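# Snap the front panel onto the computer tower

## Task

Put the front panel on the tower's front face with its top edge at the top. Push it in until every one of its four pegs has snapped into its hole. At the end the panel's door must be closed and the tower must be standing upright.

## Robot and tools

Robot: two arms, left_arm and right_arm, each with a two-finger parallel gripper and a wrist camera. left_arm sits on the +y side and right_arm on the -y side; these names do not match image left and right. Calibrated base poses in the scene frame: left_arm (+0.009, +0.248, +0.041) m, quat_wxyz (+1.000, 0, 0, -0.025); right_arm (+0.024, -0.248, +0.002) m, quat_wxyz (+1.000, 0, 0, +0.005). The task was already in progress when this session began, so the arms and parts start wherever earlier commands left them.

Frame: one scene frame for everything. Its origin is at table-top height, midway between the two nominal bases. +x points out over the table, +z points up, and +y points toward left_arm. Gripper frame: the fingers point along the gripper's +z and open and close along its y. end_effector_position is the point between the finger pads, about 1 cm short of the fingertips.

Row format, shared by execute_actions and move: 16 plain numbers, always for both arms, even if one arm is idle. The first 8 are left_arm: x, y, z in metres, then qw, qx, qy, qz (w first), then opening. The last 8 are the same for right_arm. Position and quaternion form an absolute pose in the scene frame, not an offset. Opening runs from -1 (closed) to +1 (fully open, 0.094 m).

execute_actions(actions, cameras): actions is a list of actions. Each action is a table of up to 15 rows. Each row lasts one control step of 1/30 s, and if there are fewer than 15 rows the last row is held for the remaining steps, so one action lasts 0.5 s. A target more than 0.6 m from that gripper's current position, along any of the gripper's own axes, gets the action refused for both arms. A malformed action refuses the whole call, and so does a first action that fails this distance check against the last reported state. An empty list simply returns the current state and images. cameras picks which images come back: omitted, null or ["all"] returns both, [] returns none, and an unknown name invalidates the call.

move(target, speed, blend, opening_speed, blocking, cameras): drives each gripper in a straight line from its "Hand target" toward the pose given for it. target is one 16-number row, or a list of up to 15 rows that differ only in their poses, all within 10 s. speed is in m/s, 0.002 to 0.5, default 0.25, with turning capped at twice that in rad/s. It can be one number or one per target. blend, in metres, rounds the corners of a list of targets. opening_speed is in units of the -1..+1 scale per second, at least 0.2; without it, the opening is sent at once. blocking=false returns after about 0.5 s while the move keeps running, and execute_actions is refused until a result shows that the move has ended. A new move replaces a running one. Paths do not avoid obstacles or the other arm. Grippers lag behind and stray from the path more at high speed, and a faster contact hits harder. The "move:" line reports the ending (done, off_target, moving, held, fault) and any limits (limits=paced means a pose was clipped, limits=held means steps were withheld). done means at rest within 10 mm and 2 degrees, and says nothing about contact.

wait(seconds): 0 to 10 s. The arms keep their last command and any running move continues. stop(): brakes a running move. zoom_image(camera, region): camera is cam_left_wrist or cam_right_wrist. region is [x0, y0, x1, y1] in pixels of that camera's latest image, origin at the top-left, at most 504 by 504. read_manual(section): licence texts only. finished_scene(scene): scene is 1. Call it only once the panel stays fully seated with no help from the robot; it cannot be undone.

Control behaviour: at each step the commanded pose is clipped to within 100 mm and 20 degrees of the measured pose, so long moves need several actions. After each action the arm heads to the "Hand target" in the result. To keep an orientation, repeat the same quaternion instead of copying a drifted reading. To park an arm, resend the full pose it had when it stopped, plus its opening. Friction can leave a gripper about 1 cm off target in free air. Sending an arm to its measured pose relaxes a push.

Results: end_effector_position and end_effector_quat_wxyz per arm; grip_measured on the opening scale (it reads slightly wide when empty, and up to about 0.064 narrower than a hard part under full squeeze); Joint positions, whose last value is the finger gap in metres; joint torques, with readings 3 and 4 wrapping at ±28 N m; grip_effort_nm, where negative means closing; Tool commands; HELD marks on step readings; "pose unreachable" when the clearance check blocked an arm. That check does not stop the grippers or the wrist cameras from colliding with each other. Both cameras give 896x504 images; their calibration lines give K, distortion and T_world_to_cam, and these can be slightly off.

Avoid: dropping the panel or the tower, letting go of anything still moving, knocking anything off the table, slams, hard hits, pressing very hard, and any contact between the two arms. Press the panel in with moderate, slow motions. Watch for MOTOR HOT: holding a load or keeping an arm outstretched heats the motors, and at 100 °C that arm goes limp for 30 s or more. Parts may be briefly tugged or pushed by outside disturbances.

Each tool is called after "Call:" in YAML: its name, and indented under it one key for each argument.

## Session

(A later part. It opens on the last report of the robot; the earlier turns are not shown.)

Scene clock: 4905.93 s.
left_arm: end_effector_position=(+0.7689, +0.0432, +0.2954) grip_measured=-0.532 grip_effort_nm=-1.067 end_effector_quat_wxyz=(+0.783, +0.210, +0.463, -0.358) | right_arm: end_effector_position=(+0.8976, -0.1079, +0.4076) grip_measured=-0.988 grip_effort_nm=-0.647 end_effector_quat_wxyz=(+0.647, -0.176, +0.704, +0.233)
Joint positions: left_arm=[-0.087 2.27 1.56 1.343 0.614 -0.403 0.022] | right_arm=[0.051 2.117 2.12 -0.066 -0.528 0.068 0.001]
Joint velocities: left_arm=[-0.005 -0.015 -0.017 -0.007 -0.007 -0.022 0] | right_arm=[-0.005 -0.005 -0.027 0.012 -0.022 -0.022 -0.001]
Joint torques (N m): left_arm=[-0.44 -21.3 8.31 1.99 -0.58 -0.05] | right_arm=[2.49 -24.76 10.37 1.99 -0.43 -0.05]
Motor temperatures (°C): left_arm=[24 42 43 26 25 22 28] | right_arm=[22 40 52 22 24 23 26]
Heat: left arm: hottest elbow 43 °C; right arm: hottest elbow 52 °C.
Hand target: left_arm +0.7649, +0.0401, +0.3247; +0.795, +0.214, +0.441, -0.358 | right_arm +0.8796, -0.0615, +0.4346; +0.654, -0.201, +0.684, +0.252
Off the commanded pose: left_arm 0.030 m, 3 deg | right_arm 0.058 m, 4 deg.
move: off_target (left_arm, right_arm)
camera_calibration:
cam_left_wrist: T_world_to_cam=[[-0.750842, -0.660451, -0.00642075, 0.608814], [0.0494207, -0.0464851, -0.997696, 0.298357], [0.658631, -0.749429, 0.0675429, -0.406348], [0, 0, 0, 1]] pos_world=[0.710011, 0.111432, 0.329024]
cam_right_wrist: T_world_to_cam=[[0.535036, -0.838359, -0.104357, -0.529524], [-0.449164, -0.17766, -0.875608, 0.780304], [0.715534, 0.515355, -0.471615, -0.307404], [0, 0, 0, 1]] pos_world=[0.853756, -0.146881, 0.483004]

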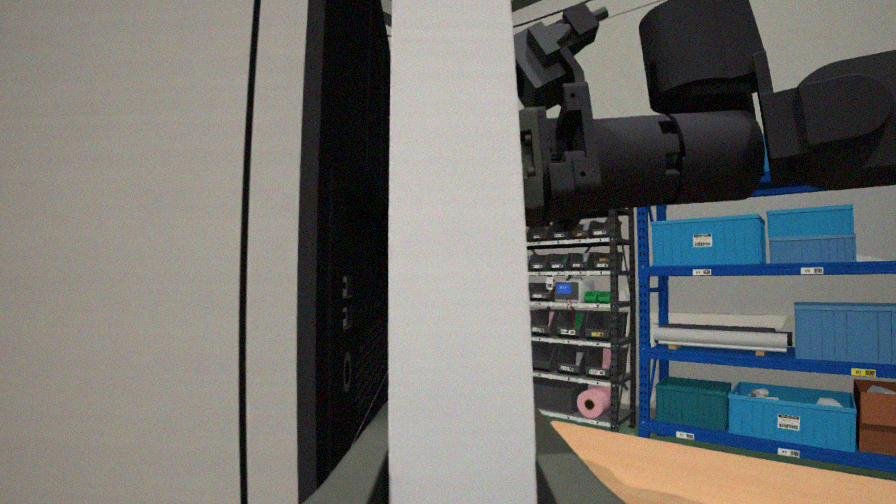

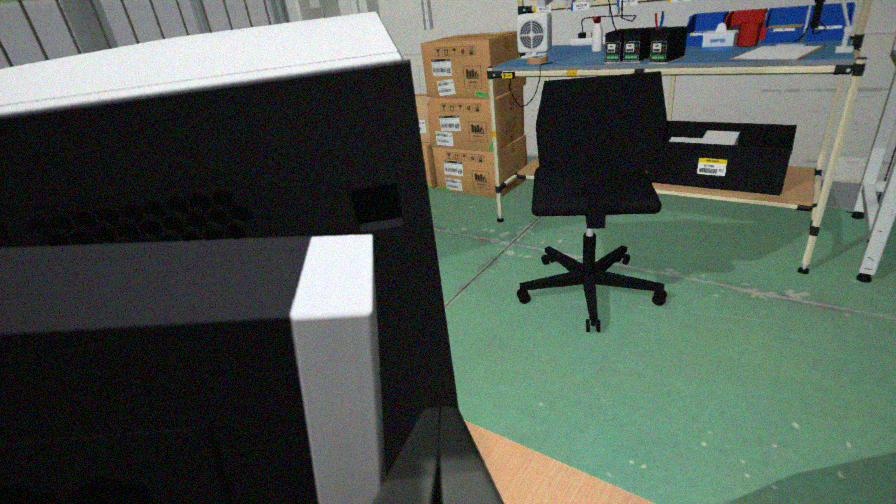

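Call:
move:
  target: [0.772,0.025,0.325,0.7925,0.2136,0.4396,-0.3567,-1,0.855,-0.01,0.435,0.65,-0.2,0.68,0.25,-1]
  speed: 0.08

Scene clock: 4912.17 s.
left_arm: end_effector_position=(+0.7700, +0.0447, +0.2961) grip_measured=-0.533 grip_effort_nm=-1.062 end_effector_quat_wxyz=(+0.785, +0.205, +0.463, -0.356) | right_arm: end_effector_position=(+0.8849, -0.1049, +0.4111) grip_measured=-0.988 grip_effort_nm=-0.642 end_effector_quat_wxyz=(+0.658, -0.155, +0.706, +0.208)
Joint positions: left_arm=[-0.087 2.27 1.56 1.343 0.603 -0.403 0.022] | right_arm=[0.07 2.057 2.025 -0.019 -0.442 0.068 0.001]
Joint velocities: left_arm=[-0.005 0.005 -0.002 -0.012 -0.051 -0.007 0.002] | right_arm=[-0.005 -0.005 -0.002 0.012 0.007 -0.037 -0.001]
Joint torques (N m): left_arm=[-1.96 -20.66 10.43 1.07 -0.75 0.12] | right_arm=[6.01 -23.94 9.94 1.57 -1.27 -0.03]
Motor temperatures (°C): left_arm=[24 42 42 26 25 22 28] | right_arm=[22 40 52 22 24 23 26]
Heat: left arm: hottest shoulder 42 °C; right arm: hottest elbow 52 °C.
Hand target: left_arm +0.7702, +0.0257, +0.3246; +0.795, +0.214, +0.441, -0.358 | right_arm +0.8544, -0.0169, +0.4342; +0.654, -0.201, +0.684, +0.251
Off the commanded pose: left_arm 0.035 m, 3 deg | right_arm 0.102 m, 8 deg; position clipped.
move: off_target (left_arm, right_arm); limits=paced
camera_calibration:
cam_left_wrist: T_world_to_cam=[[-0.74472, -0.667376, -0.00127639, 0.604705], [0.0489577, -0.052724, -0.997408, 0.299584], [0.665579, -0.742853, 0.0719378, -0.412968], [0, 0, 0, 1]] pos_world=[0.710532, 0.112586, 0.329287]
cam_right_wrist: T_world_to_cam=[[0.478864, -0.872747, -0.0948745, -0.477707], [-0.449856, -0.151142, -0.880219, 0.783537], [0.75387, 0.464185, -0.464987, -0.340264], [0, 0, 0, 1]] pos_world=[0.83775, -0.140546, 0.486143]

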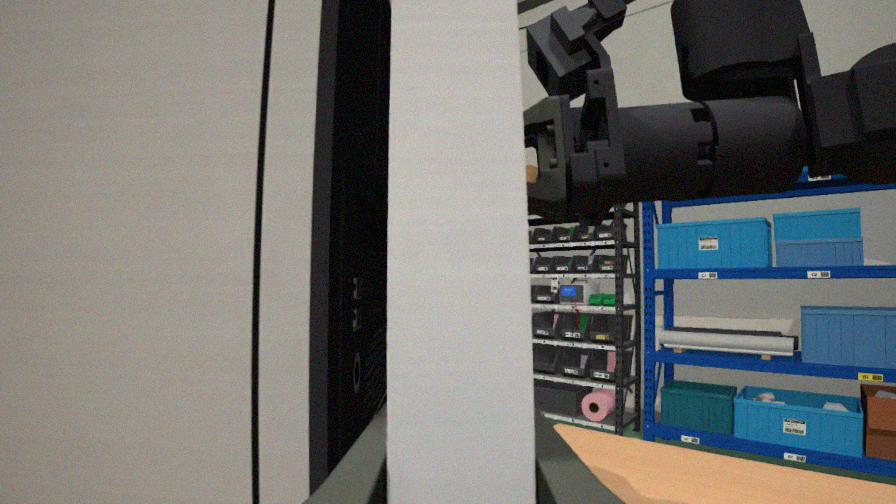

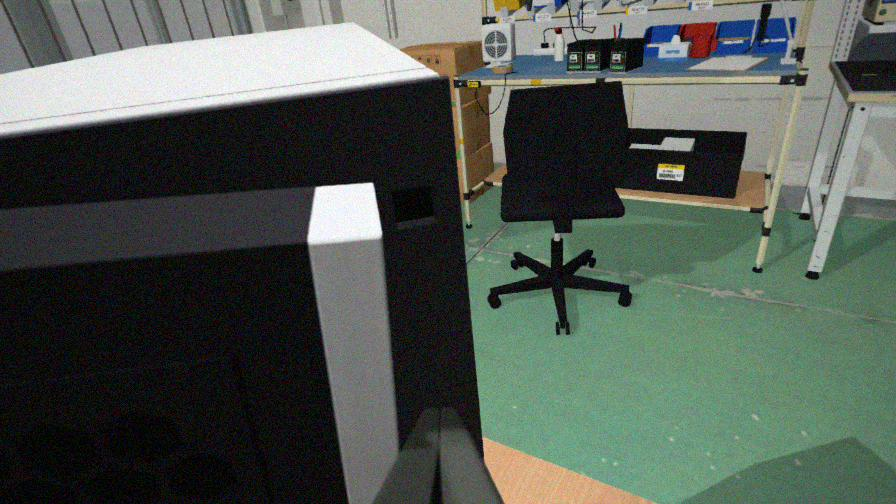

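Call:
move:
  target: [0.772,0.025,0.300,0.7925,0.2136,0.4396,-0.3567,-0.52,0.855,-0.02,0.435,0.65,-0.2,0.68,0.25,-1]
  speed: 0.08
  opening_speed: 0.2

Scene clock: 4929.47 s.
left_arm: end_effector_position=(+0.7695, +0.0458, +0.2868) grip_measured=-0.516 grip_effort_nm=-0.261 end_effector_quat_wxyz=(+0.789, +0.204, +0.459, -0.353) | right_arm: end_effector_position=(+0.8805, -0.1008, +0.4111) grip_measured=-0.988 grip_effort_nm=-0.647 end_effector_quat_wxyz=(+0.656, -0.160, +0.706, +0.214)
Joint positions: left_arm=[-0.087 2.289 1.56 1.371 0.596 -0.399 0.023] | right_arm=[0.073 2.048 2.012 -0.018 -0.453 0.068 0.001]
Joint velocities: left_arm=[-0.005 0.005 -0.007 0.012 -0.037 -0.037 -0.001] | right_arm=[-0.015 -0.015 -0.007 -0.002 -0.007 -0.037 0]
Joint torques (N m): left_arm=[-1.96 -18.73 10.33 1.55 -0.44 0.07] | right_arm=[5.36 -23.59 10.29 1.77 -1.15 -0.04]
Motor temperatures (°C): left_arm=[24 41 42 26 25 22 28] | right_arm=[22 42 52 22 25 23 26]
Heat: left arm: hottest elbow 42 °C; right arm: hottest elbow 52 °C.
Hand target: left_arm +0.7707, +0.0255, +0.2998; +0.795, +0.214, +0.441, -0.358 | right_arm +0.8537, -0.0238, +0.4347; +0.654, -0.201, +0.684, +0.252
Off the commanded pose: left_arm 0.025 m, 3 deg | right_arm 0.088 m, 7 deg.
move: off_target (left_arm, right_arm)
camera_calibration:
cam_left_wrist: T_world_to_cam=[[-0.739648, -0.672964, -0.00637045, 0.602855], [0.0592907, -0.0557309, -0.996684, 0.28238], [0.670377, -0.737573, 0.0811217, -0.417691], [0, 0, 0, 1]] pos_world=[0.709168, 0.11336, 0.319168]
cam_right_wrist: T_world_to_cam=[[0.491154, -0.865691, -0.096679, -0.481407], [-0.450341, -0.157351, -0.878882, 0.78141], [0.745628, 0.475205, -0.46714, -0.329573], [0, 0, 0, 1]] pos_world=[0.834085, -0.137179, 0.486269]

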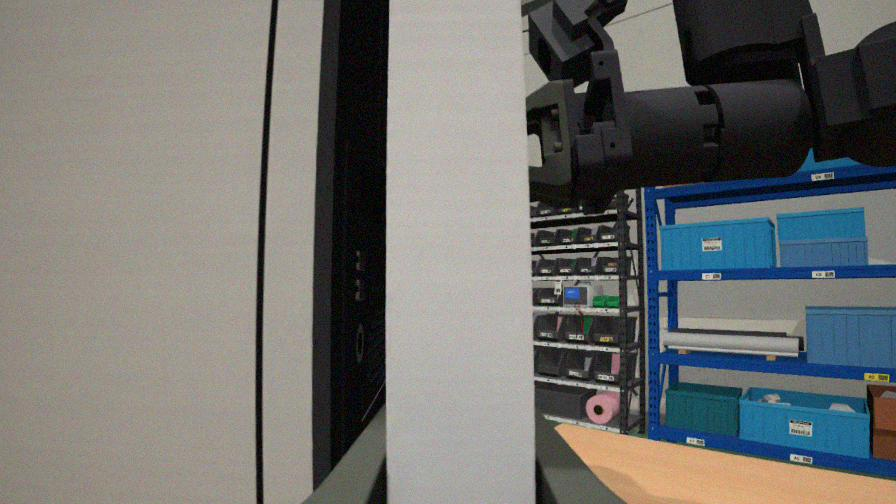

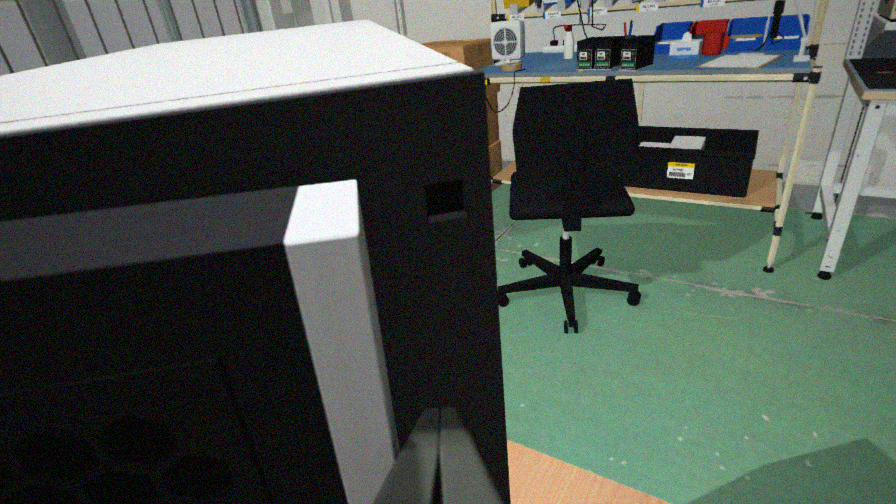

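Call:
move:
  target: [0.772,0.025,0.275,0.7925,0.2136,0.4396,-0.3567,-0.5,0.865,-0.04,0.435,0.65,-0.2,0.68,0.25,-1]
  speed: 0.08
  opening_speed: 0.2

Scene clock: 4933.90 s.
left_arm: end_effector_position=(+0.7667, +0.0396, +0.2810) grip_measured=-0.501 grip_effort_nm=0.022 end_effector_quat_wxyz=(+0.792, +0.205, +0.453, -0.355) | right_arm: end_effector_position=(+0.8727, -0.0767, +0.4140) grip_measured=-0.988 grip_effort_nm=-0.647 end_effector_quat_wxyz=(+0.651, -0.181, +0.700, +0.233)
Joint positions: left_arm=[-0.097 2.304 1.562 1.397 0.589 -0.399 0.023] | right_arm=[0.095 2.044 2.011 -0.018 -0.49 0.068 0.001]
Joint velocities: left_arm=[-0.015 -0.005 0.002 -0.007 -0.051 0.007 0] | right_arm=[-0.005 0.005 -0.002 -0.007 -0.051 -0.037 0.001]
Joint torques (N m): left_arm=[-1.2 -16.73 10.41 1.92 -0.13 0.1] | right_arm=[1.38 -22.18 13.63 1.22 -0.69 -0.01]
Motor temperatures (°C): left_arm=[24 41 43 26 25 22 27] | right_arm=[22 42 52 22 25 23 26]
Heat: left arm: hottest elbow 43 °C; right arm: hottest elbow 52 °C.
Hand target: left_arm +0.7710, +0.0255, +0.2747; +0.795, +0.214, +0.442, -0.357 | right_arm +0.8633, -0.0408, +0.4346; +0.654, -0.201, +0.684, +0.252
Off the commanded pose: left_arm 0.017 m, 2 deg | right_arm 0.043 m, 4 deg.
move: off_target (left_arm, right_arm)
camera_calibration:
cam_left_wrist: T_world_to_cam=[[-0.742266, -0.670007, -0.0114681, 0.599965], [0.0712603, -0.0619057, -0.995535, 0.267212], [0.666305, -0.739769, 0.0936954, -0.420214], [0, 0, 0, 1]] pos_world=[0.706283, 0.107662, 0.312271]
cam_right_wrist: T_world_to_cam=[[0.541434, -0.835182, -0.0965404, -0.498004], [-0.437357, -0.181725, -0.880735, 0.771772], [0.718031, 0.519083, -0.463665, -0.307794], [0, 0, 0, 1]] pos_world=[0.828182, -0.115904, 0.488936]

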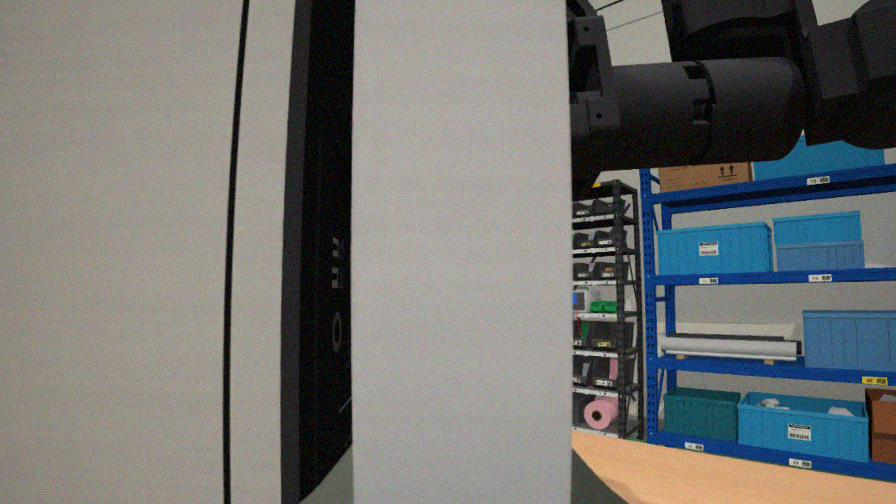

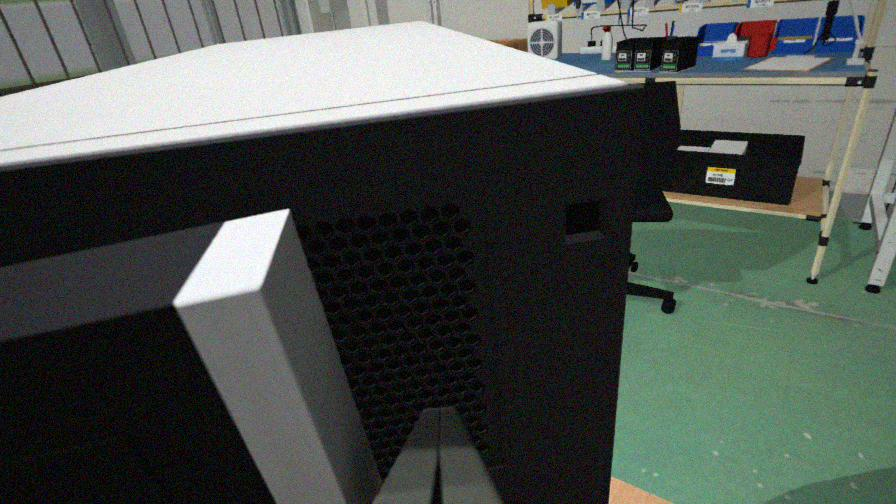

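Call:
move:
  target: [0.772,0.03,0.265,0.7925,0.2136,0.4396,-0.3567,-0.5,0.90,-0.125,0.435,0.65,-0.2,0.68,0.25,-1]
  speed: 0.08

Call:
move:
  target: [0.772,0.03,0.265,0.7925,0.2136,0.4396,-0.3567,-1,0.91,-0.16,0.435,0.65,-0.2,0.68,0.25,-1]
  opening_speed: 0.3

Call:
move:
  target:
    - [0.772,0.03,0.265,0.7925,0.2136,0.4396,-0.3567,-1,0.78,-0.3,0.50,0.65,-0.2,0.68,0.25,-1]
    - [0.772,0.03,0.265,0.7925,0.2136,0.4396,-0.3567,-1,0.45,-0.30,0.46,0.686,-0.05,0.686,0.05,-1]

Call:
zoom_image:
  camera: "cam_right_wrist"
  region: [50, 0, 550, 500]

Scene clock: 4947.57 s.
left_arm: end_effector_position=(+0.7660, +0.0355, +0.2715) grip_measured=-0.501 grip_effort_nm=0.007 end_effector_quat_wxyz=(+0.791, +0.209, +0.450, -0.357) | right_arm: end_effector_position=(+0.8944, -0.1202, +0.4143) grip_measured=-0.988 grip_effort_nm=-0.642 end_effector_quat_wxyz=(+0.642, -0.198, +0.696, +0.255)
Joint positions: left_arm=[-0.101 2.325 1.57 1.415 0.595 -0.399 0.023] | right_arm=[0.021 2.125 2.147 -0.079 -0.623 0.068 0.001]
Joint velocities: left_arm=[0.005 0.015 -0.017 -0.017 -0.081 -0.081 0] | right_arm=[-0.015 -0.005 -0.002 -0.007 0.037 -0.007 0]
Joint torques (N m): left_arm=[-0.79 -16.97 9.78 2.06 -0.19 0.06] | right_arm=[-2.14 -21.89 16.03 1.06 -0.11 -0.03]
Motor temperatures (°C): left_arm=[24 40 44 26 25 22 27] | right_arm=[22 43 54 22 25 23 26]
Heat: left arm: hottest elbow 44 °C; right arm: hottest elbow 54 °C.
Hand target: left_arm +0.7713, +0.0301, +0.2647; +0.795, +0.214, +0.442, -0.358 | right_arm +0.8987, -0.1251, +0.4351; +0.655, -0.200, +0.684, +0.252
Off the commanded pose: left_arm 0.010 m, 1 deg | right_arm 0.022 m, 2 deg.
move: off_target (right_arm)
camera_calibration:
cam_left_wrist: T_world_to_cam=[[-0.748399, -0.663007, -0.0179271, 0.602755], [0.0765348, -0.0594803, -0.995291, 0.253333], [0.658818, -0.746247, 0.095258, -0.416364], [0, 0, 0, 1]] pos_world=[0.706021, 0.103988, 0.302608]
cam_right_wrist: T_world_to_cam=[[0.588698, -0.801405, -0.10576, -0.580442], [-0.431926, -0.201262, -0.879166, 0.765773], [0.683283, 0.563244, -0.46463, -0.263874], [0, 0, 0, 1]] pos_world=[0.852762, -0.162422, 0.489251]

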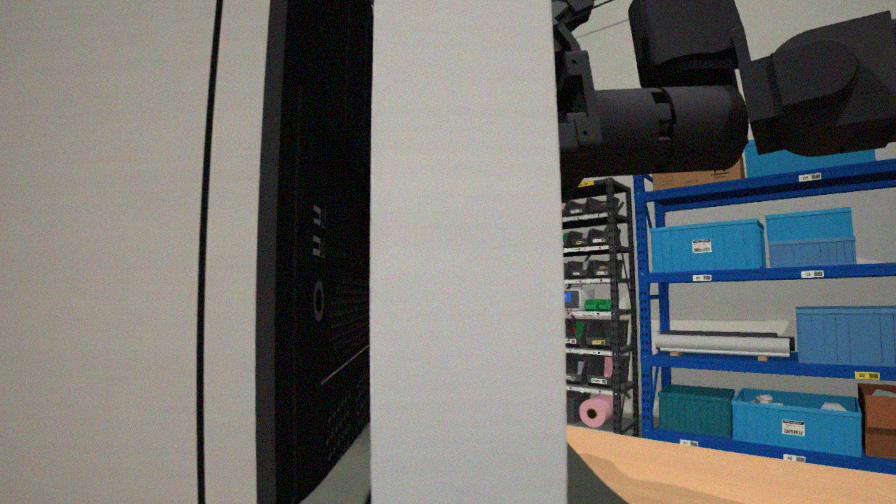

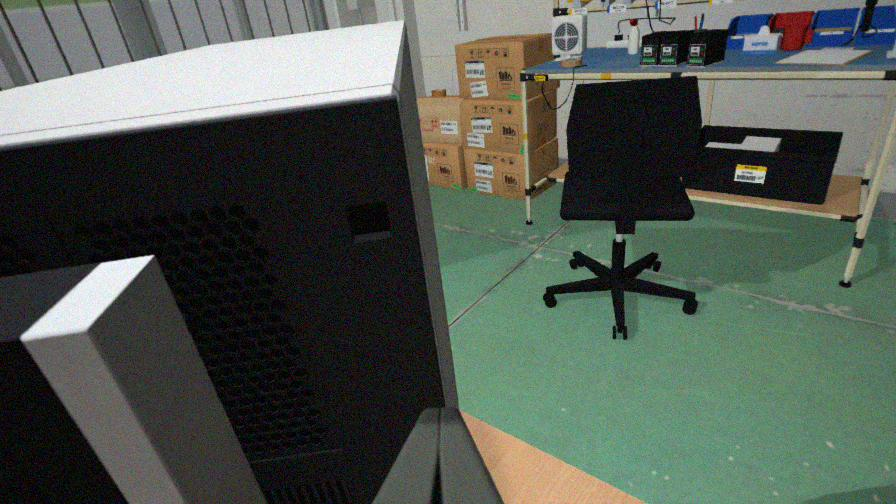

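Scene clock: 4949.43 s.
left_arm: end_effector_position=(+0.7655, +0.0347, +0.2715) grip_measured=-0.548 grip_effort_nm=-1.072 end_effector_quat_wxyz=(+0.790, +0.209, +0.450, -0.360) | right_arm: end_effector_position=(+0.9056, -0.1598, +0.4140) grip_measured=-0.988 grip_effort_nm=-0.637 end_effector_quat_wxyz=(+0.642, -0.195, +0.696, +0.254)
Joint positions: left_arm=[-0.102 2.325 1.57 1.416 0.597 -0.405 0.021] | right_arm=[-0.031 2.164 2.211 -0.106 -0.67 0.068 0.001]
Joint velocities: left_arm=[-0.005 0.005 -0.012 0.007 -0.066 -0.081 -0.001] | right_arm=[-0.015 -0.015 0.002 0.002 0.037 -0.007 0.001]
Joint torques (N m): left_arm=[-0.15 -17.32 9.89 1.96 -0.24 0.08] | right_arm=[-1.49 -22.53 15.99 1.09 -0.14 -0.06]
Motor temperatures (°C): left_arm=[24 40 44 26 25 22 27] | right_arm=[22 43 54 22 25 23 26]
Heat: left arm: hottest elbow 44 °C; right arm: hottest elbow 54 °C.
Hand target: left_arm +0.7714, +0.0303, +0.2648; +0.795, +0.214, +0.441, -0.358 | right_arm +0.9085, -0.1599, +0.4347; +0.655, -0.200, +0.684, +0.252
Off the commanded pose: left_arm 0.010 m, 1 deg | right_arm 0.021 m, 2 deg.
move: off_target (right_arm)
camera_calibration:
cam_left_wrist: T_world_to_cam=[[-0.751733, -0.659303, -0.0147131, 0.603437], [0.073686, -0.0618036, -0.995365, 0.255618], [0.655338, -0.749333, 0.0950412, -0.413844], [0, 0, 0, 1]] pos_world=[0.705996, 0.103539, 0.302643]
cam_right_wrist: T_world_to_cam=[[0.584181, -0.804291, -0.108852, -0.613921], [-0.434359, -0.196519, -0.879041, 0.765341], [0.685613, 0.5608, -0.464154, -0.252059], [0, 0, 0, 1]] pos_world=[0.863889, -0.202013, 0.488945]

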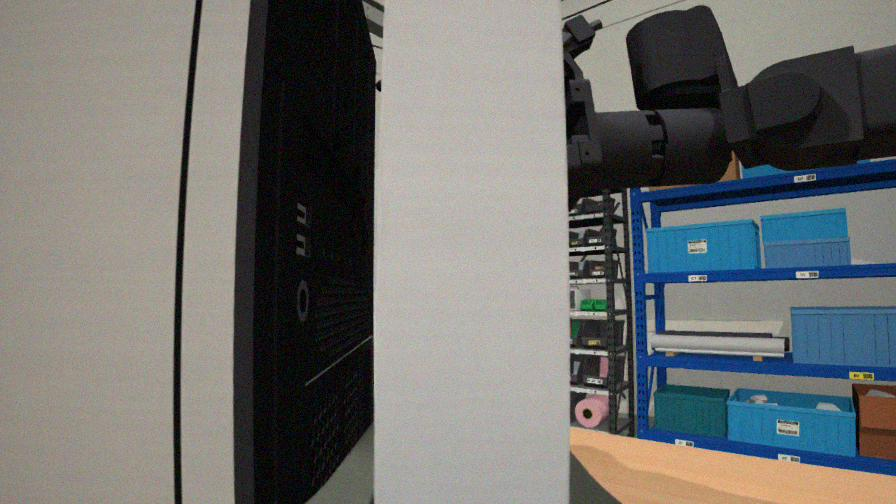

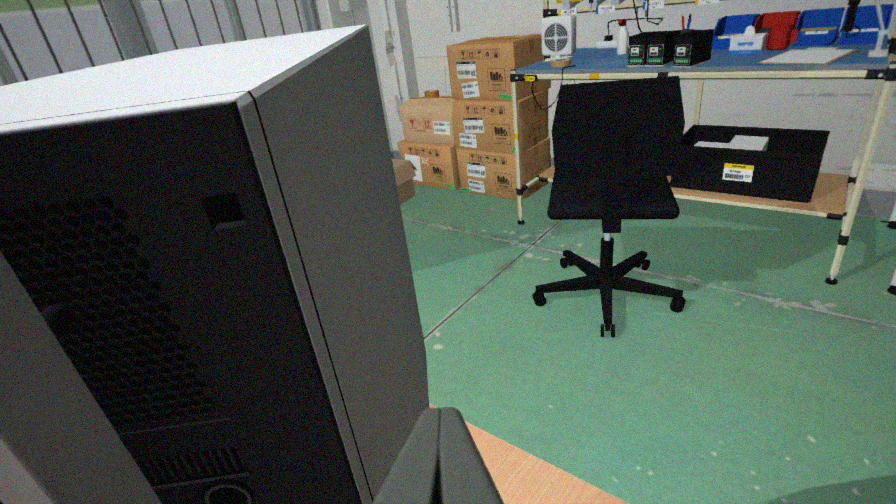

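Scene clock: 4952.43 s.
left_arm: end_effector_position=(+0.7655, +0.0347, +0.2715) grip_measured=-0.548 grip_effort_nm=-1.067 end_effector_quat_wxyz=(+0.790, +0.209, +0.450, -0.360) | right_arm: end_effector_position=(+0.4490, -0.2947, +0.4576) grip_measured=-0.988 grip_effort_nm=-0.637 end_effector_quat_wxyz=(+0.706, -0.051, +0.703, +0.063)
Joint positions: left_arm=[-0.102 2.325 1.57 1.416 0.597 -0.405 0.021] | right_arm=[-0.292 0.81 0.818 -0.002 -0.442 0.018 0.001]
Joint velocities: left_arm=[-0.005 -0.005 -0.007 -0.007 -0.051 -0.022 0] | right_arm=[-0.015 0.005 0.007 -0.012 0.022 0.007 0]
Joint torques (N m): left_arm=[-0.32 -17.44 9.94 2.04 -0.25 0.09] | right_arm=[-2.14 -4.84 10.59 1.29 0.12 -0.18]
Motor temperatures (°C): left_arm=[24 39 44 26 25 22 27] | right_arm=[22 42 54 22 25 23 26]
Heat: left arm: hottest elbow 44 °C; right arm: hottest elbow 54 °C.
Hand target: left_arm +0.7714, +0.0302, +0.2648; +0.795, +0.214, +0.441, -0.358 | right_arm +0.4488, -0.3008, +0.4564; +0.705, -0.050, +0.705, +0.053
Off the commanded pose: left_arm 0.010 m, 1 deg | right_arm 0.006 m, 1 deg.
move: done
camera_calibration:
cam_left_wrist: T_world_to_cam=[[-0.751733, -0.659303, -0.0147131, 0.603437], [0.073686, -0.0618036, -0.995365, 0.255618], [0.655338, -0.749333, 0.0950412, -0.413844], [0, 0, 0, 1]] pos_world=[0.705996, 0.103539, 0.302643]
cam_right_wrist: T_world_to_cam=[[0.14416, -0.989325, -0.0213298, -0.347911], [-0.418136, -0.0413644, -0.907442, 0.630176], [0.896872, 0.139735, -0.419635, -0.0824535], [0, 0, 0, 1]] pos_world=[0.387605, -0.306609, 0.529827]

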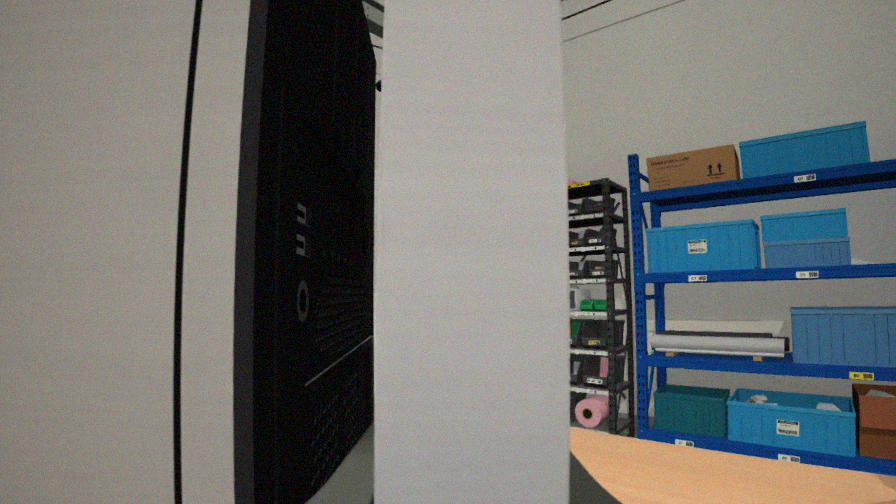

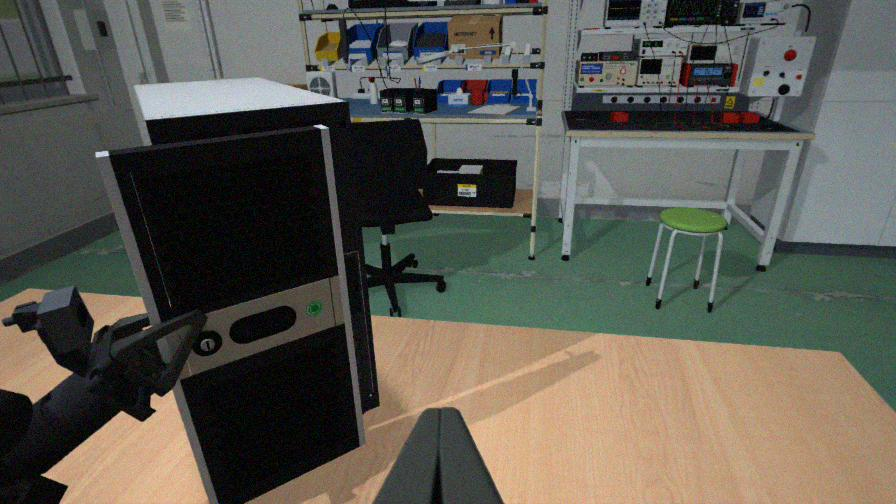

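Scaled by 1.008 from the camera's 896x504 image, which has a finer 1280x720 frame.

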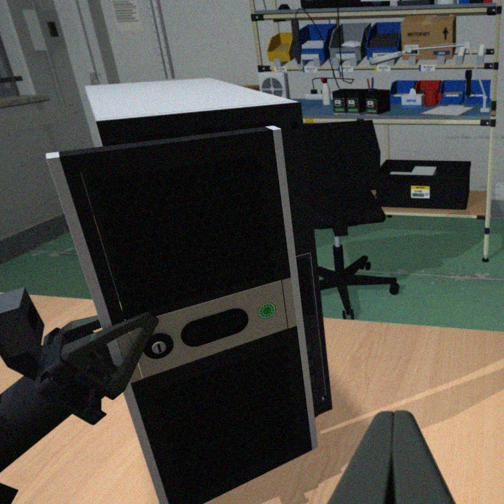

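Call:
wait:
  seconds: 0
  cameras: ["cam_right_wrist","cam_left_wrist"]

Call:
zoom_image:
  camera: "cam_right_wrist"
  region: [50, 0, 550, 500]

Scene clock: 4982.37 s.
left_arm: end_effector_position=(+0.7655, +0.0347, +0.2715) grip_measured=-0.548 grip_effort_nm=-1.067 end_effector_quat_wxyz=(+0.790, +0.209, +0.450, -0.360) | right_arm: end_effector_position=(+0.4489, -0.2948, +0.4576) grip_measured=-0.988 grip_effort_nm=-0.647 end_effector_quat_wxyz=(+0.706, -0.051, +0.703, +0.063)
Joint positions: left_arm=[-0.102 2.325 1.57 1.416 0.597 -0.405 0.021] | right_arm=[-0.292 0.81 0.818 -0.002 -0.442 0.018 0.001]
Joint velocities: left_arm=[-0.005 -0.015 -0.007 0.002 -0.051 -0.037 0] | right_arm=[0.015 -0.005 0.007 0.012 0.051 -0.081 0]
Joint torques (N m): left_arm=[-0.21 -17.26 9.84 2 -0.23 0.11] | right_arm=[-1.9 -4.54 10.66 1.16 0.11 -0.18]
Motor temperatures (°C): left_arm=[24 37 43 26 25 22 28] | right_arm=[22 38 54 22 24 23 26]
Heat: left arm: hottest elbow 43 °C; right arm: hottest elbow 54 °C.
Hand target: left_arm +0.7714, +0.0302, +0.2648; +0.795, +0.214, +0.441, -0.358 | right_arm +0.4488, -0.3009, +0.4564; +0.705, -0.050, +0.705, +0.053
Tool commands: left_gripper/opening=-1.0 right_gripper/opening=-1.0
Off the commanded pose: left_arm 0.010 m, 1 deg | right_arm 0.006 m, 1 deg.
camera_calibration:
cam_left_wrist: T_world_to_cam=[[-0.751733, -0.659303, -0.0147131, 0.603437], [0.073686, -0.0618036, -0.995365, 0.255618], [0.655338, -0.749333, 0.0950412, -0.413844], [0, 0, 0, 1]] pos_world=[0.705996, 0.103539, 0.302643]
cam_right_wrist: T_world_to_cam=[[0.143782, -0.989379, -0.0213298, -0.347916], [-0.418152, -0.0412049, -0.907442, 0.630216], [0.896926, 0.139393, -0.419635, -0.0825397], [0, 0, 0, 1]] pos_world=[0.387582, -0.306748, 0.529827]

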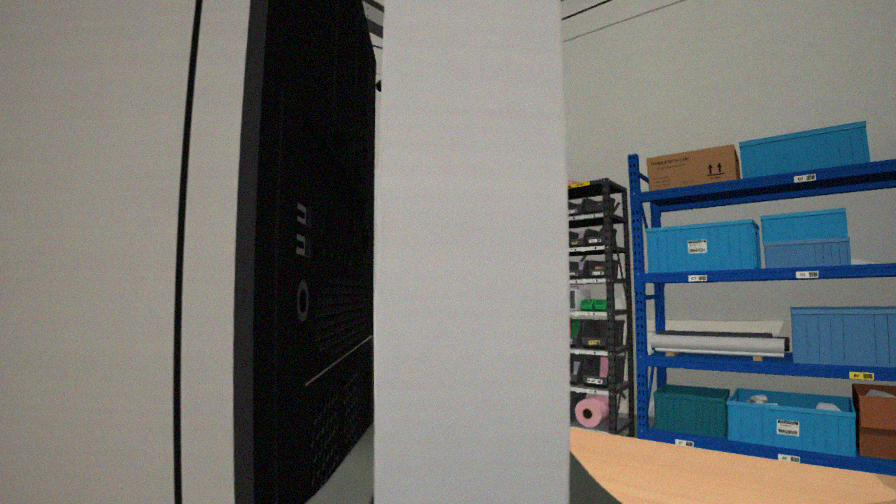

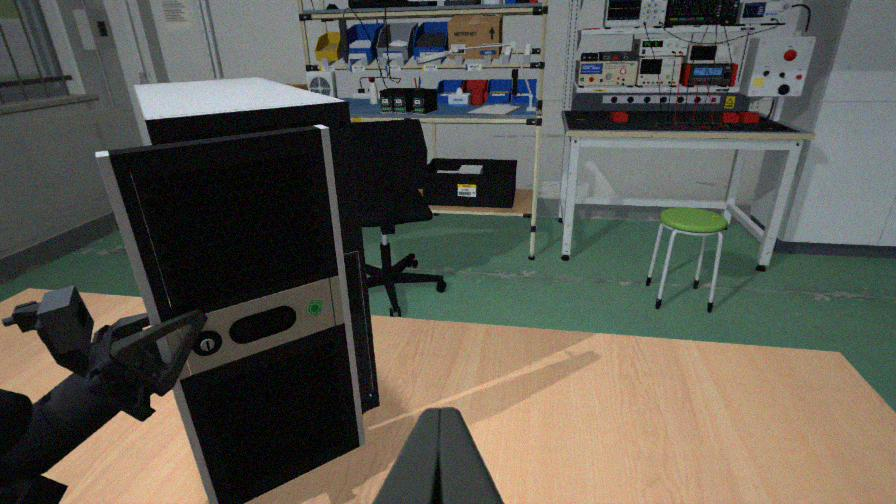

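Scaled by 1.008 from the camera's 896x504 image, which has a finer 1280x720 frame.

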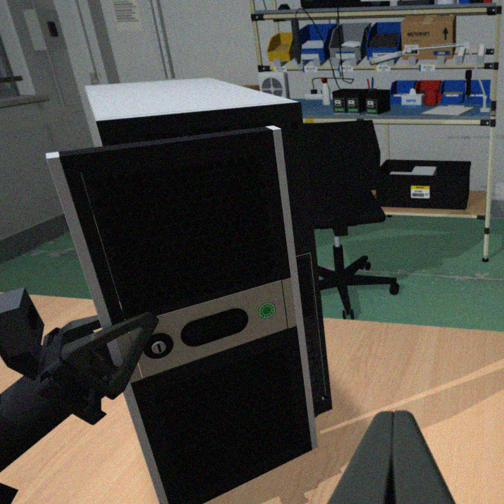

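Call:
move:
  target: [0.772,0.03,0.315,0.7925,0.2136,0.4396,-0.3567,-1,0.45,-0.30,0.46,0.686,-0.05,0.686,0.05,-1]
  speed: 0.04
  cameras: ["cam_right_wrist"]

Call:
zoom_image:
  camera: "cam_right_wrist"
  region: [50, 0, 550, 500]

Scene clock: 4994.50 s.
left_arm: end_effector_position=(+0.7712, +0.0338, +0.2765) grip_measured=-0.548 grip_effort_nm=-1.067 end_effector_quat_wxyz=(+0.782, +0.205, +0.465, -0.361) | right_arm: end_effector_position=(+0.4491, -0.2956, +0.4559) grip_measured=-0.988 grip_effort_nm=-0.647 end_effector_quat_wxyz=(+0.704, -0.051, +0.706, +0.060)
Joint positions: left_arm=[-0.102 2.307 1.572 1.359 0.597 -0.401 0.021] | right_arm=[-0.292 0.81 0.818 -0.009 -0.438 0.013 0.001]
Joint velocities: left_arm=[-0.005 -0.005 0.002 -0.002 -0.037 0.022 0.001] | right_arm=[-0.015 0.015 0.007 -0.012 0.022 -0.007 0]
Joint torques (N m): left_arm=[-0.03 -22.65 9.42 1.24 -0.23 0.06] | right_arm=[-1.73 -4.13 11.66 1.09 0.18 -0.18]
Motor temperatures (°C): left_arm=[24 36 43 26 25 22 28] | right_arm=[22 37 54 22 24 23 26]
Heat: left arm: hottest elbow 43 °C; right arm: hottest elbow 54 °C.
Hand target: left_arm +0.7709, +0.0304, +0.3145; +0.795, +0.214, +0.441, -0.358 | right_arm +0.4499, -0.3000, +0.4600; +0.705, -0.051, +0.705, +0.051
Off the commanded pose: left_arm 0.039 m, 3 deg | right_arm 0.006 m, 1 deg.
move: off_target (left_arm)
camera_calibration:
cam_right_wrist: T_world_to_cam=[[0.139494, -0.990026, -0.0197387, -0.347664], [-0.423976, -0.0417, -0.904713, 0.629951], [0.894866, 0.13457, -0.425565, -0.0810395], [0, 0, 0, 1]] pos_world=[0.388101, -0.307022, 0.528575]
Images, in order (width x height): cam_right_wrist 896x504.

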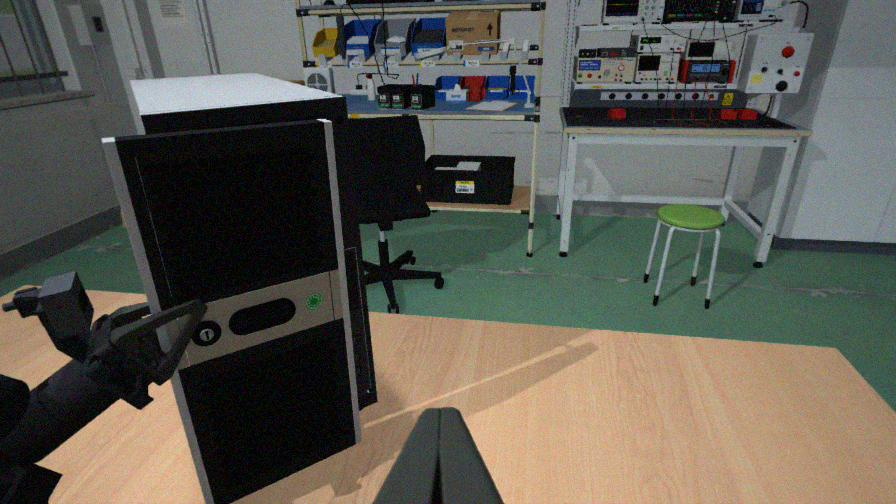

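Scaled by 1.008 from the camera's 896x504 image, which has a finer 1280x720 frame.

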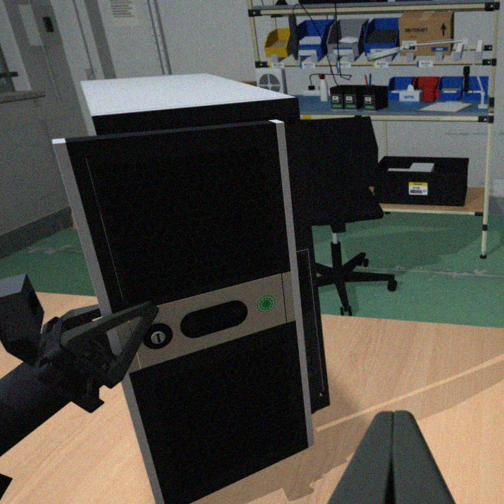

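Call:
move:
  target: [0.772,0.03,0.335,0.807,0.2009,0.412,-0.3634,-1,0.45,-0.30,0.46,0.686,-0.05,0.686,0.05,-1]
  speed: 0.04
  cameras: ["cam_right_wrist"]

Call:
zoom_image:
  camera: "cam_right_wrist"
  region: [50, 0, 550, 500]

Scene clock: 5012.00 s.
left_arm: end_effector_position=(+0.7704, +0.0311, +0.2792) grip_measured=-0.548 grip_effort_nm=-1.067 end_effector_quat_wxyz=(+0.783, +0.195, +0.463, -0.368) | right_arm: end_effector_position=(+0.4491, -0.2956, +0.4558) grip_measured=-0.988 grip_effort_nm=-0.647 end_effector_quat_wxyz=(+0.704, -0.051, +0.706, +0.060)
Joint positions: left_arm=[-0.109 2.307 1.572 1.368 0.577 -0.421 0.021] | right_arm=[-0.292 0.81 0.818 -0.01 -0.438 0.013 0.001]
Joint velocities: left_arm=[-0.005 0.005 -0.002 0.012 -0.022 -0.066 0] | right_arm=[-0.005 0.005 -0.002 -0.002 -0.081 -0.022 -0.001]
Joint torques (N m): left_arm=[-0.5 -22.07 11.45 2.54 -0.85 -0.1] | right_arm=[-1.67 -4.42 11.55 1.02 0.18 -0.2]
Motor temperatures (°C): left_arm=[24 37 44 26 25 22 28] | right_arm=[22 36 55 22 24 23 26]
Heat: left arm: hottest elbow 44 °C; right arm: hottest elbow 55 °C.
Hand target: left_arm +0.7691, +0.0307, +0.3337; +0.810, +0.201, +0.414, -0.365 | right_arm +0.4499, -0.2999, +0.4599; +0.705, -0.051, +0.705, +0.051
Off the commanded pose: left_arm 0.056 m, 7 deg | right_arm 0.006 m, 1 deg.
move: off_target (left_arm)
camera_calibration:
cam_right_wrist: T_world_to_cam=[[0.139488, -0.990031, -0.0195134, -0.347767], [-0.424254, -0.0419453, -0.904571, 0.629859], [0.894735, 0.134456, -0.425876, -0.08091], [0, 0, 0, 1]] pos_world=[0.388123, -0.307002, 0.528509]
Images, in order (width x height): cam_right_wrist 896x504.

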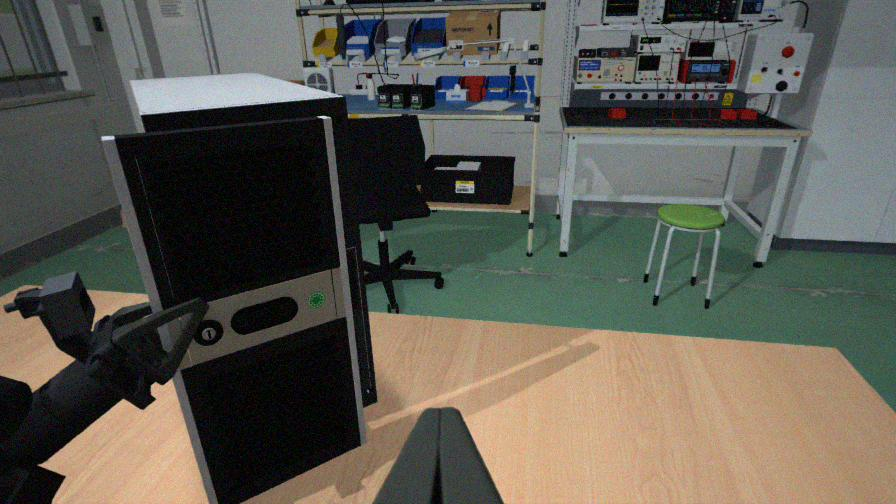

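Scaled by 1.008 from the camera's 896x504 image, which has a finer 1280x720 frame.

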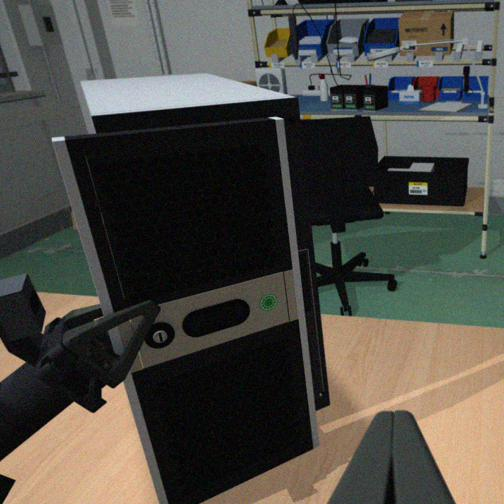

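Call:
move:
  target:
    - [0.772,0.03,0.345,0.807,0.2009,0.412,-0.3634,-1,0.6,-0.15,0.60,0.56,-0.04,0.82,0.03,-1]
    - [0.772,0.03,0.345,0.807,0.2009,0.412,-0.3634,-1,0.6784,-0.1012,0.629,0.490,-0.030,0.871,0,-1]
  speed: 0.15
  cameras: ["cam_right_wrist"]

Call:
zoom_image:
  camera: "cam_right_wrist"
  region: [150, 50, 550, 350]

Scene clock: 5030.90 s.
left_arm: end_effector_position=(+0.7699, +0.0314, +0.2802) grip_measured=-0.548 grip_effort_nm=-1.072 end_effector_quat_wxyz=(+0.784, +0.194, +0.461, -0.368) | right_arm: end_effector_position=(+0.6796, -0.1074, +0.6236) grip_measured=-0.988 grip_effort_nm=-0.637 end_effector_quat_wxyz=(+0.483, -0.040, +0.874, -0.012)
Joint positions: left_arm=[-0.109 2.307 1.572 1.373 0.575 -0.423 0.021] | right_arm=[0.253 1.958 2.853 -1.47 0.205 0.06 0.001]
Joint velocities: left_arm=[-0.015 0.005 -0.007 -0.012 -0.022 0.051 0] | right_arm=[-0.015 0.005 -0.017 0.002 0.022 0.022 -0.001]
Joint torques (N m): left_arm=[-0.09 -23.24 11.32 2.07 -0.72 -0.09] | right_arm=[-0.15 -16.44 11.03 0.92 0.26 0.1]
Motor temperatures (°C): left_arm=[24 39 44 26 25 22 28] | right_arm=[22 36 55 22 24 23 26]
Heat: left arm: hottest elbow 44 °C; right arm: hottest elbow 55 °C.
Hand target: left_arm +0.7682, +0.0309, +0.3436; +0.810, +0.201, +0.413, -0.365 | right_arm +0.6766, -0.1023, +0.6328; +0.494, -0.036, +0.869, -0.006
Off the commanded pose: left_arm 0.065 m, 6 deg | right_arm 0.008 m, 2 deg.
move: off_target (left_arm)
camera_calibration:
cam_right_wrist: T_world_to_cam=[[0.0416892, -0.997075, 0.0640518, -0.176771], [-0.838802, -0.0697577, -0.539949, 0.938733], [0.542838, -0.0312167, -0.839257, 0.238097], [0, 0, 0, 1]] pos_world=[0.665532, -0.103338, 0.718015]
Images, in order (width x height): cam_right_wrist 896x504.

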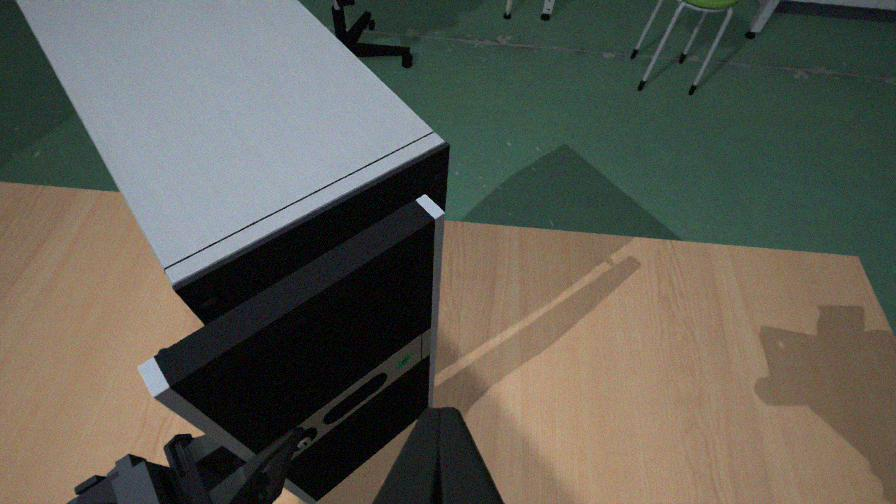

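Scaled by 1.260 from the camera's 896x504 image, which has a finer 1280x720 frame.

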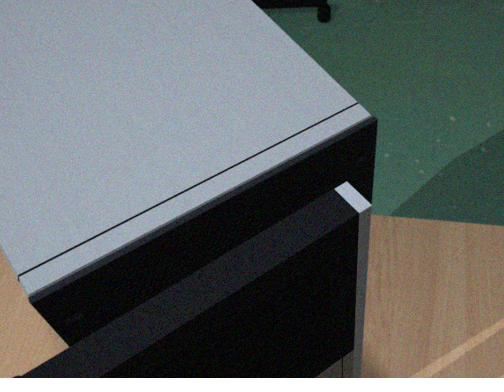

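Call:
move:
  target:
    - [0.772,0.03,0.37,0.807,0.2009,0.412,-0.3634,-1,0.6784,-0.1012,0.629,0.490,-0.030,0.871,0,-1]
    - [0.795,0.002,0.37,0.807,0.2009,0.412,-0.3634,-1,0.6784,-0.1012,0.629,0.490,-0.030,0.871,0,-1]
  speed: 0.04
  cameras: ["cam_right_wrist"]

Call:
zoom_image:
  camera: "cam_right_wrist"
  region: [120, 100, 520, 400]

Scene clock: 5049.63 s.
left_arm: end_effector_position=(+0.7910, +0.0068, +0.3358) grip_measured=-0.548 grip_effort_nm=-1.067 end_effector_quat_wxyz=(+0.790, +0.193, +0.447, -0.373) | right_arm: end_effector_position=(+0.6796, -0.1074, +0.6235) grip_measured=-0.988 grip_effort_nm=-0.642 end_effector_quat_wxyz=(+0.483, -0.032, +0.875, -0.008)
Joint positions: left_arm=[-0.14 2.287 1.697 1.255 0.547 -0.42 0.021] | right_arm=[0.253 1.958 2.853 -1.471 0.205 0.078 0.001]
Joint velocities: left_arm=[-0.015 -0.005 0.002 -0.007 0.081 0.037 0] | right_arm=[-0.005 -0.005 -0.007 -0.002 0.007 -0.066 0]
Joint torques (N m): left_arm=[-0.15 -20.31 12.72 1.73 -0.64 0.15] | right_arm=[-0.62 -16.85 8.35 1.65 0.05 0.08]
Motor temperatures (°C): left_arm=[24 40 45 26 25 22 28] | right_arm=[22 38 53 22 24 23 26]
Heat: left arm: hottest elbow 45 °C; right arm: hottest elbow 53 °C.
Hand target: left_arm +0.7937, +0.0028, +0.3688; +0.810, +0.201, +0.414, -0.365 | right_arm +0.6783, -0.1013, +0.6288; +0.491, -0.030, +0.871, +0.000
Off the commanded pose: left_arm 0.035 m, 5 deg | right_arm 0.008 m, 1 deg.
move: off_target (left_arm)
camera_calibration:
cam_right_wrist: T_world_to_cam=[[0.0320022, -0.998302, 0.0486644, -0.160732], [-0.83978, -0.053259, -0.540308, 0.94131], [0.541983, -0.0235763, -0.840059, 0.23996], [0, 0, 0, 1]] pos_world=[0.665583, -0.104668, 0.717999]
Images, in order (width x height): cam_right_wrist 896x504.

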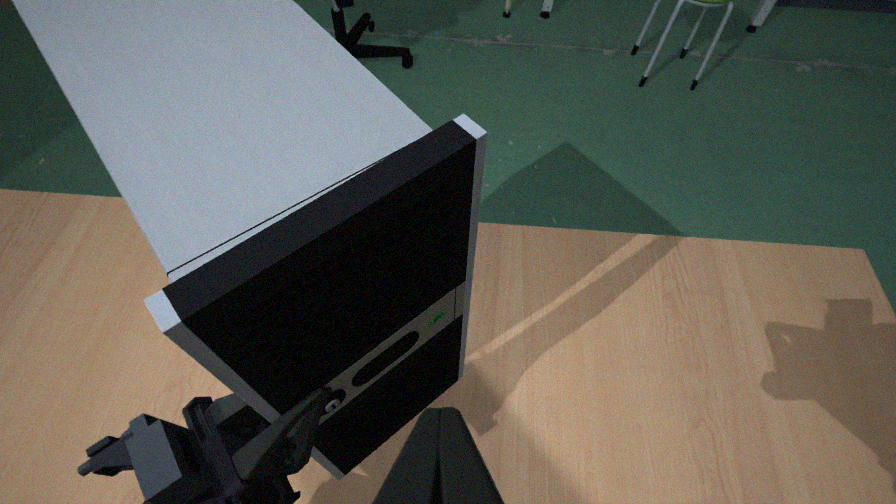

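Scaled by 1.260 from the camera's 896x504 image, which has a finer 1280x720 frame.

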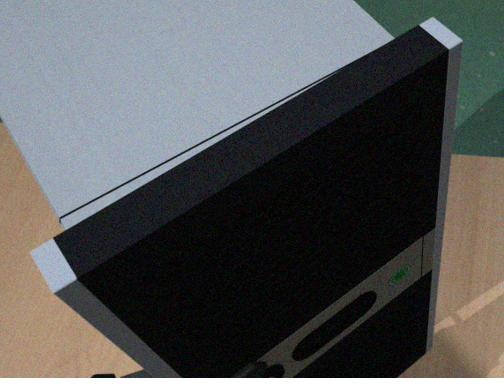

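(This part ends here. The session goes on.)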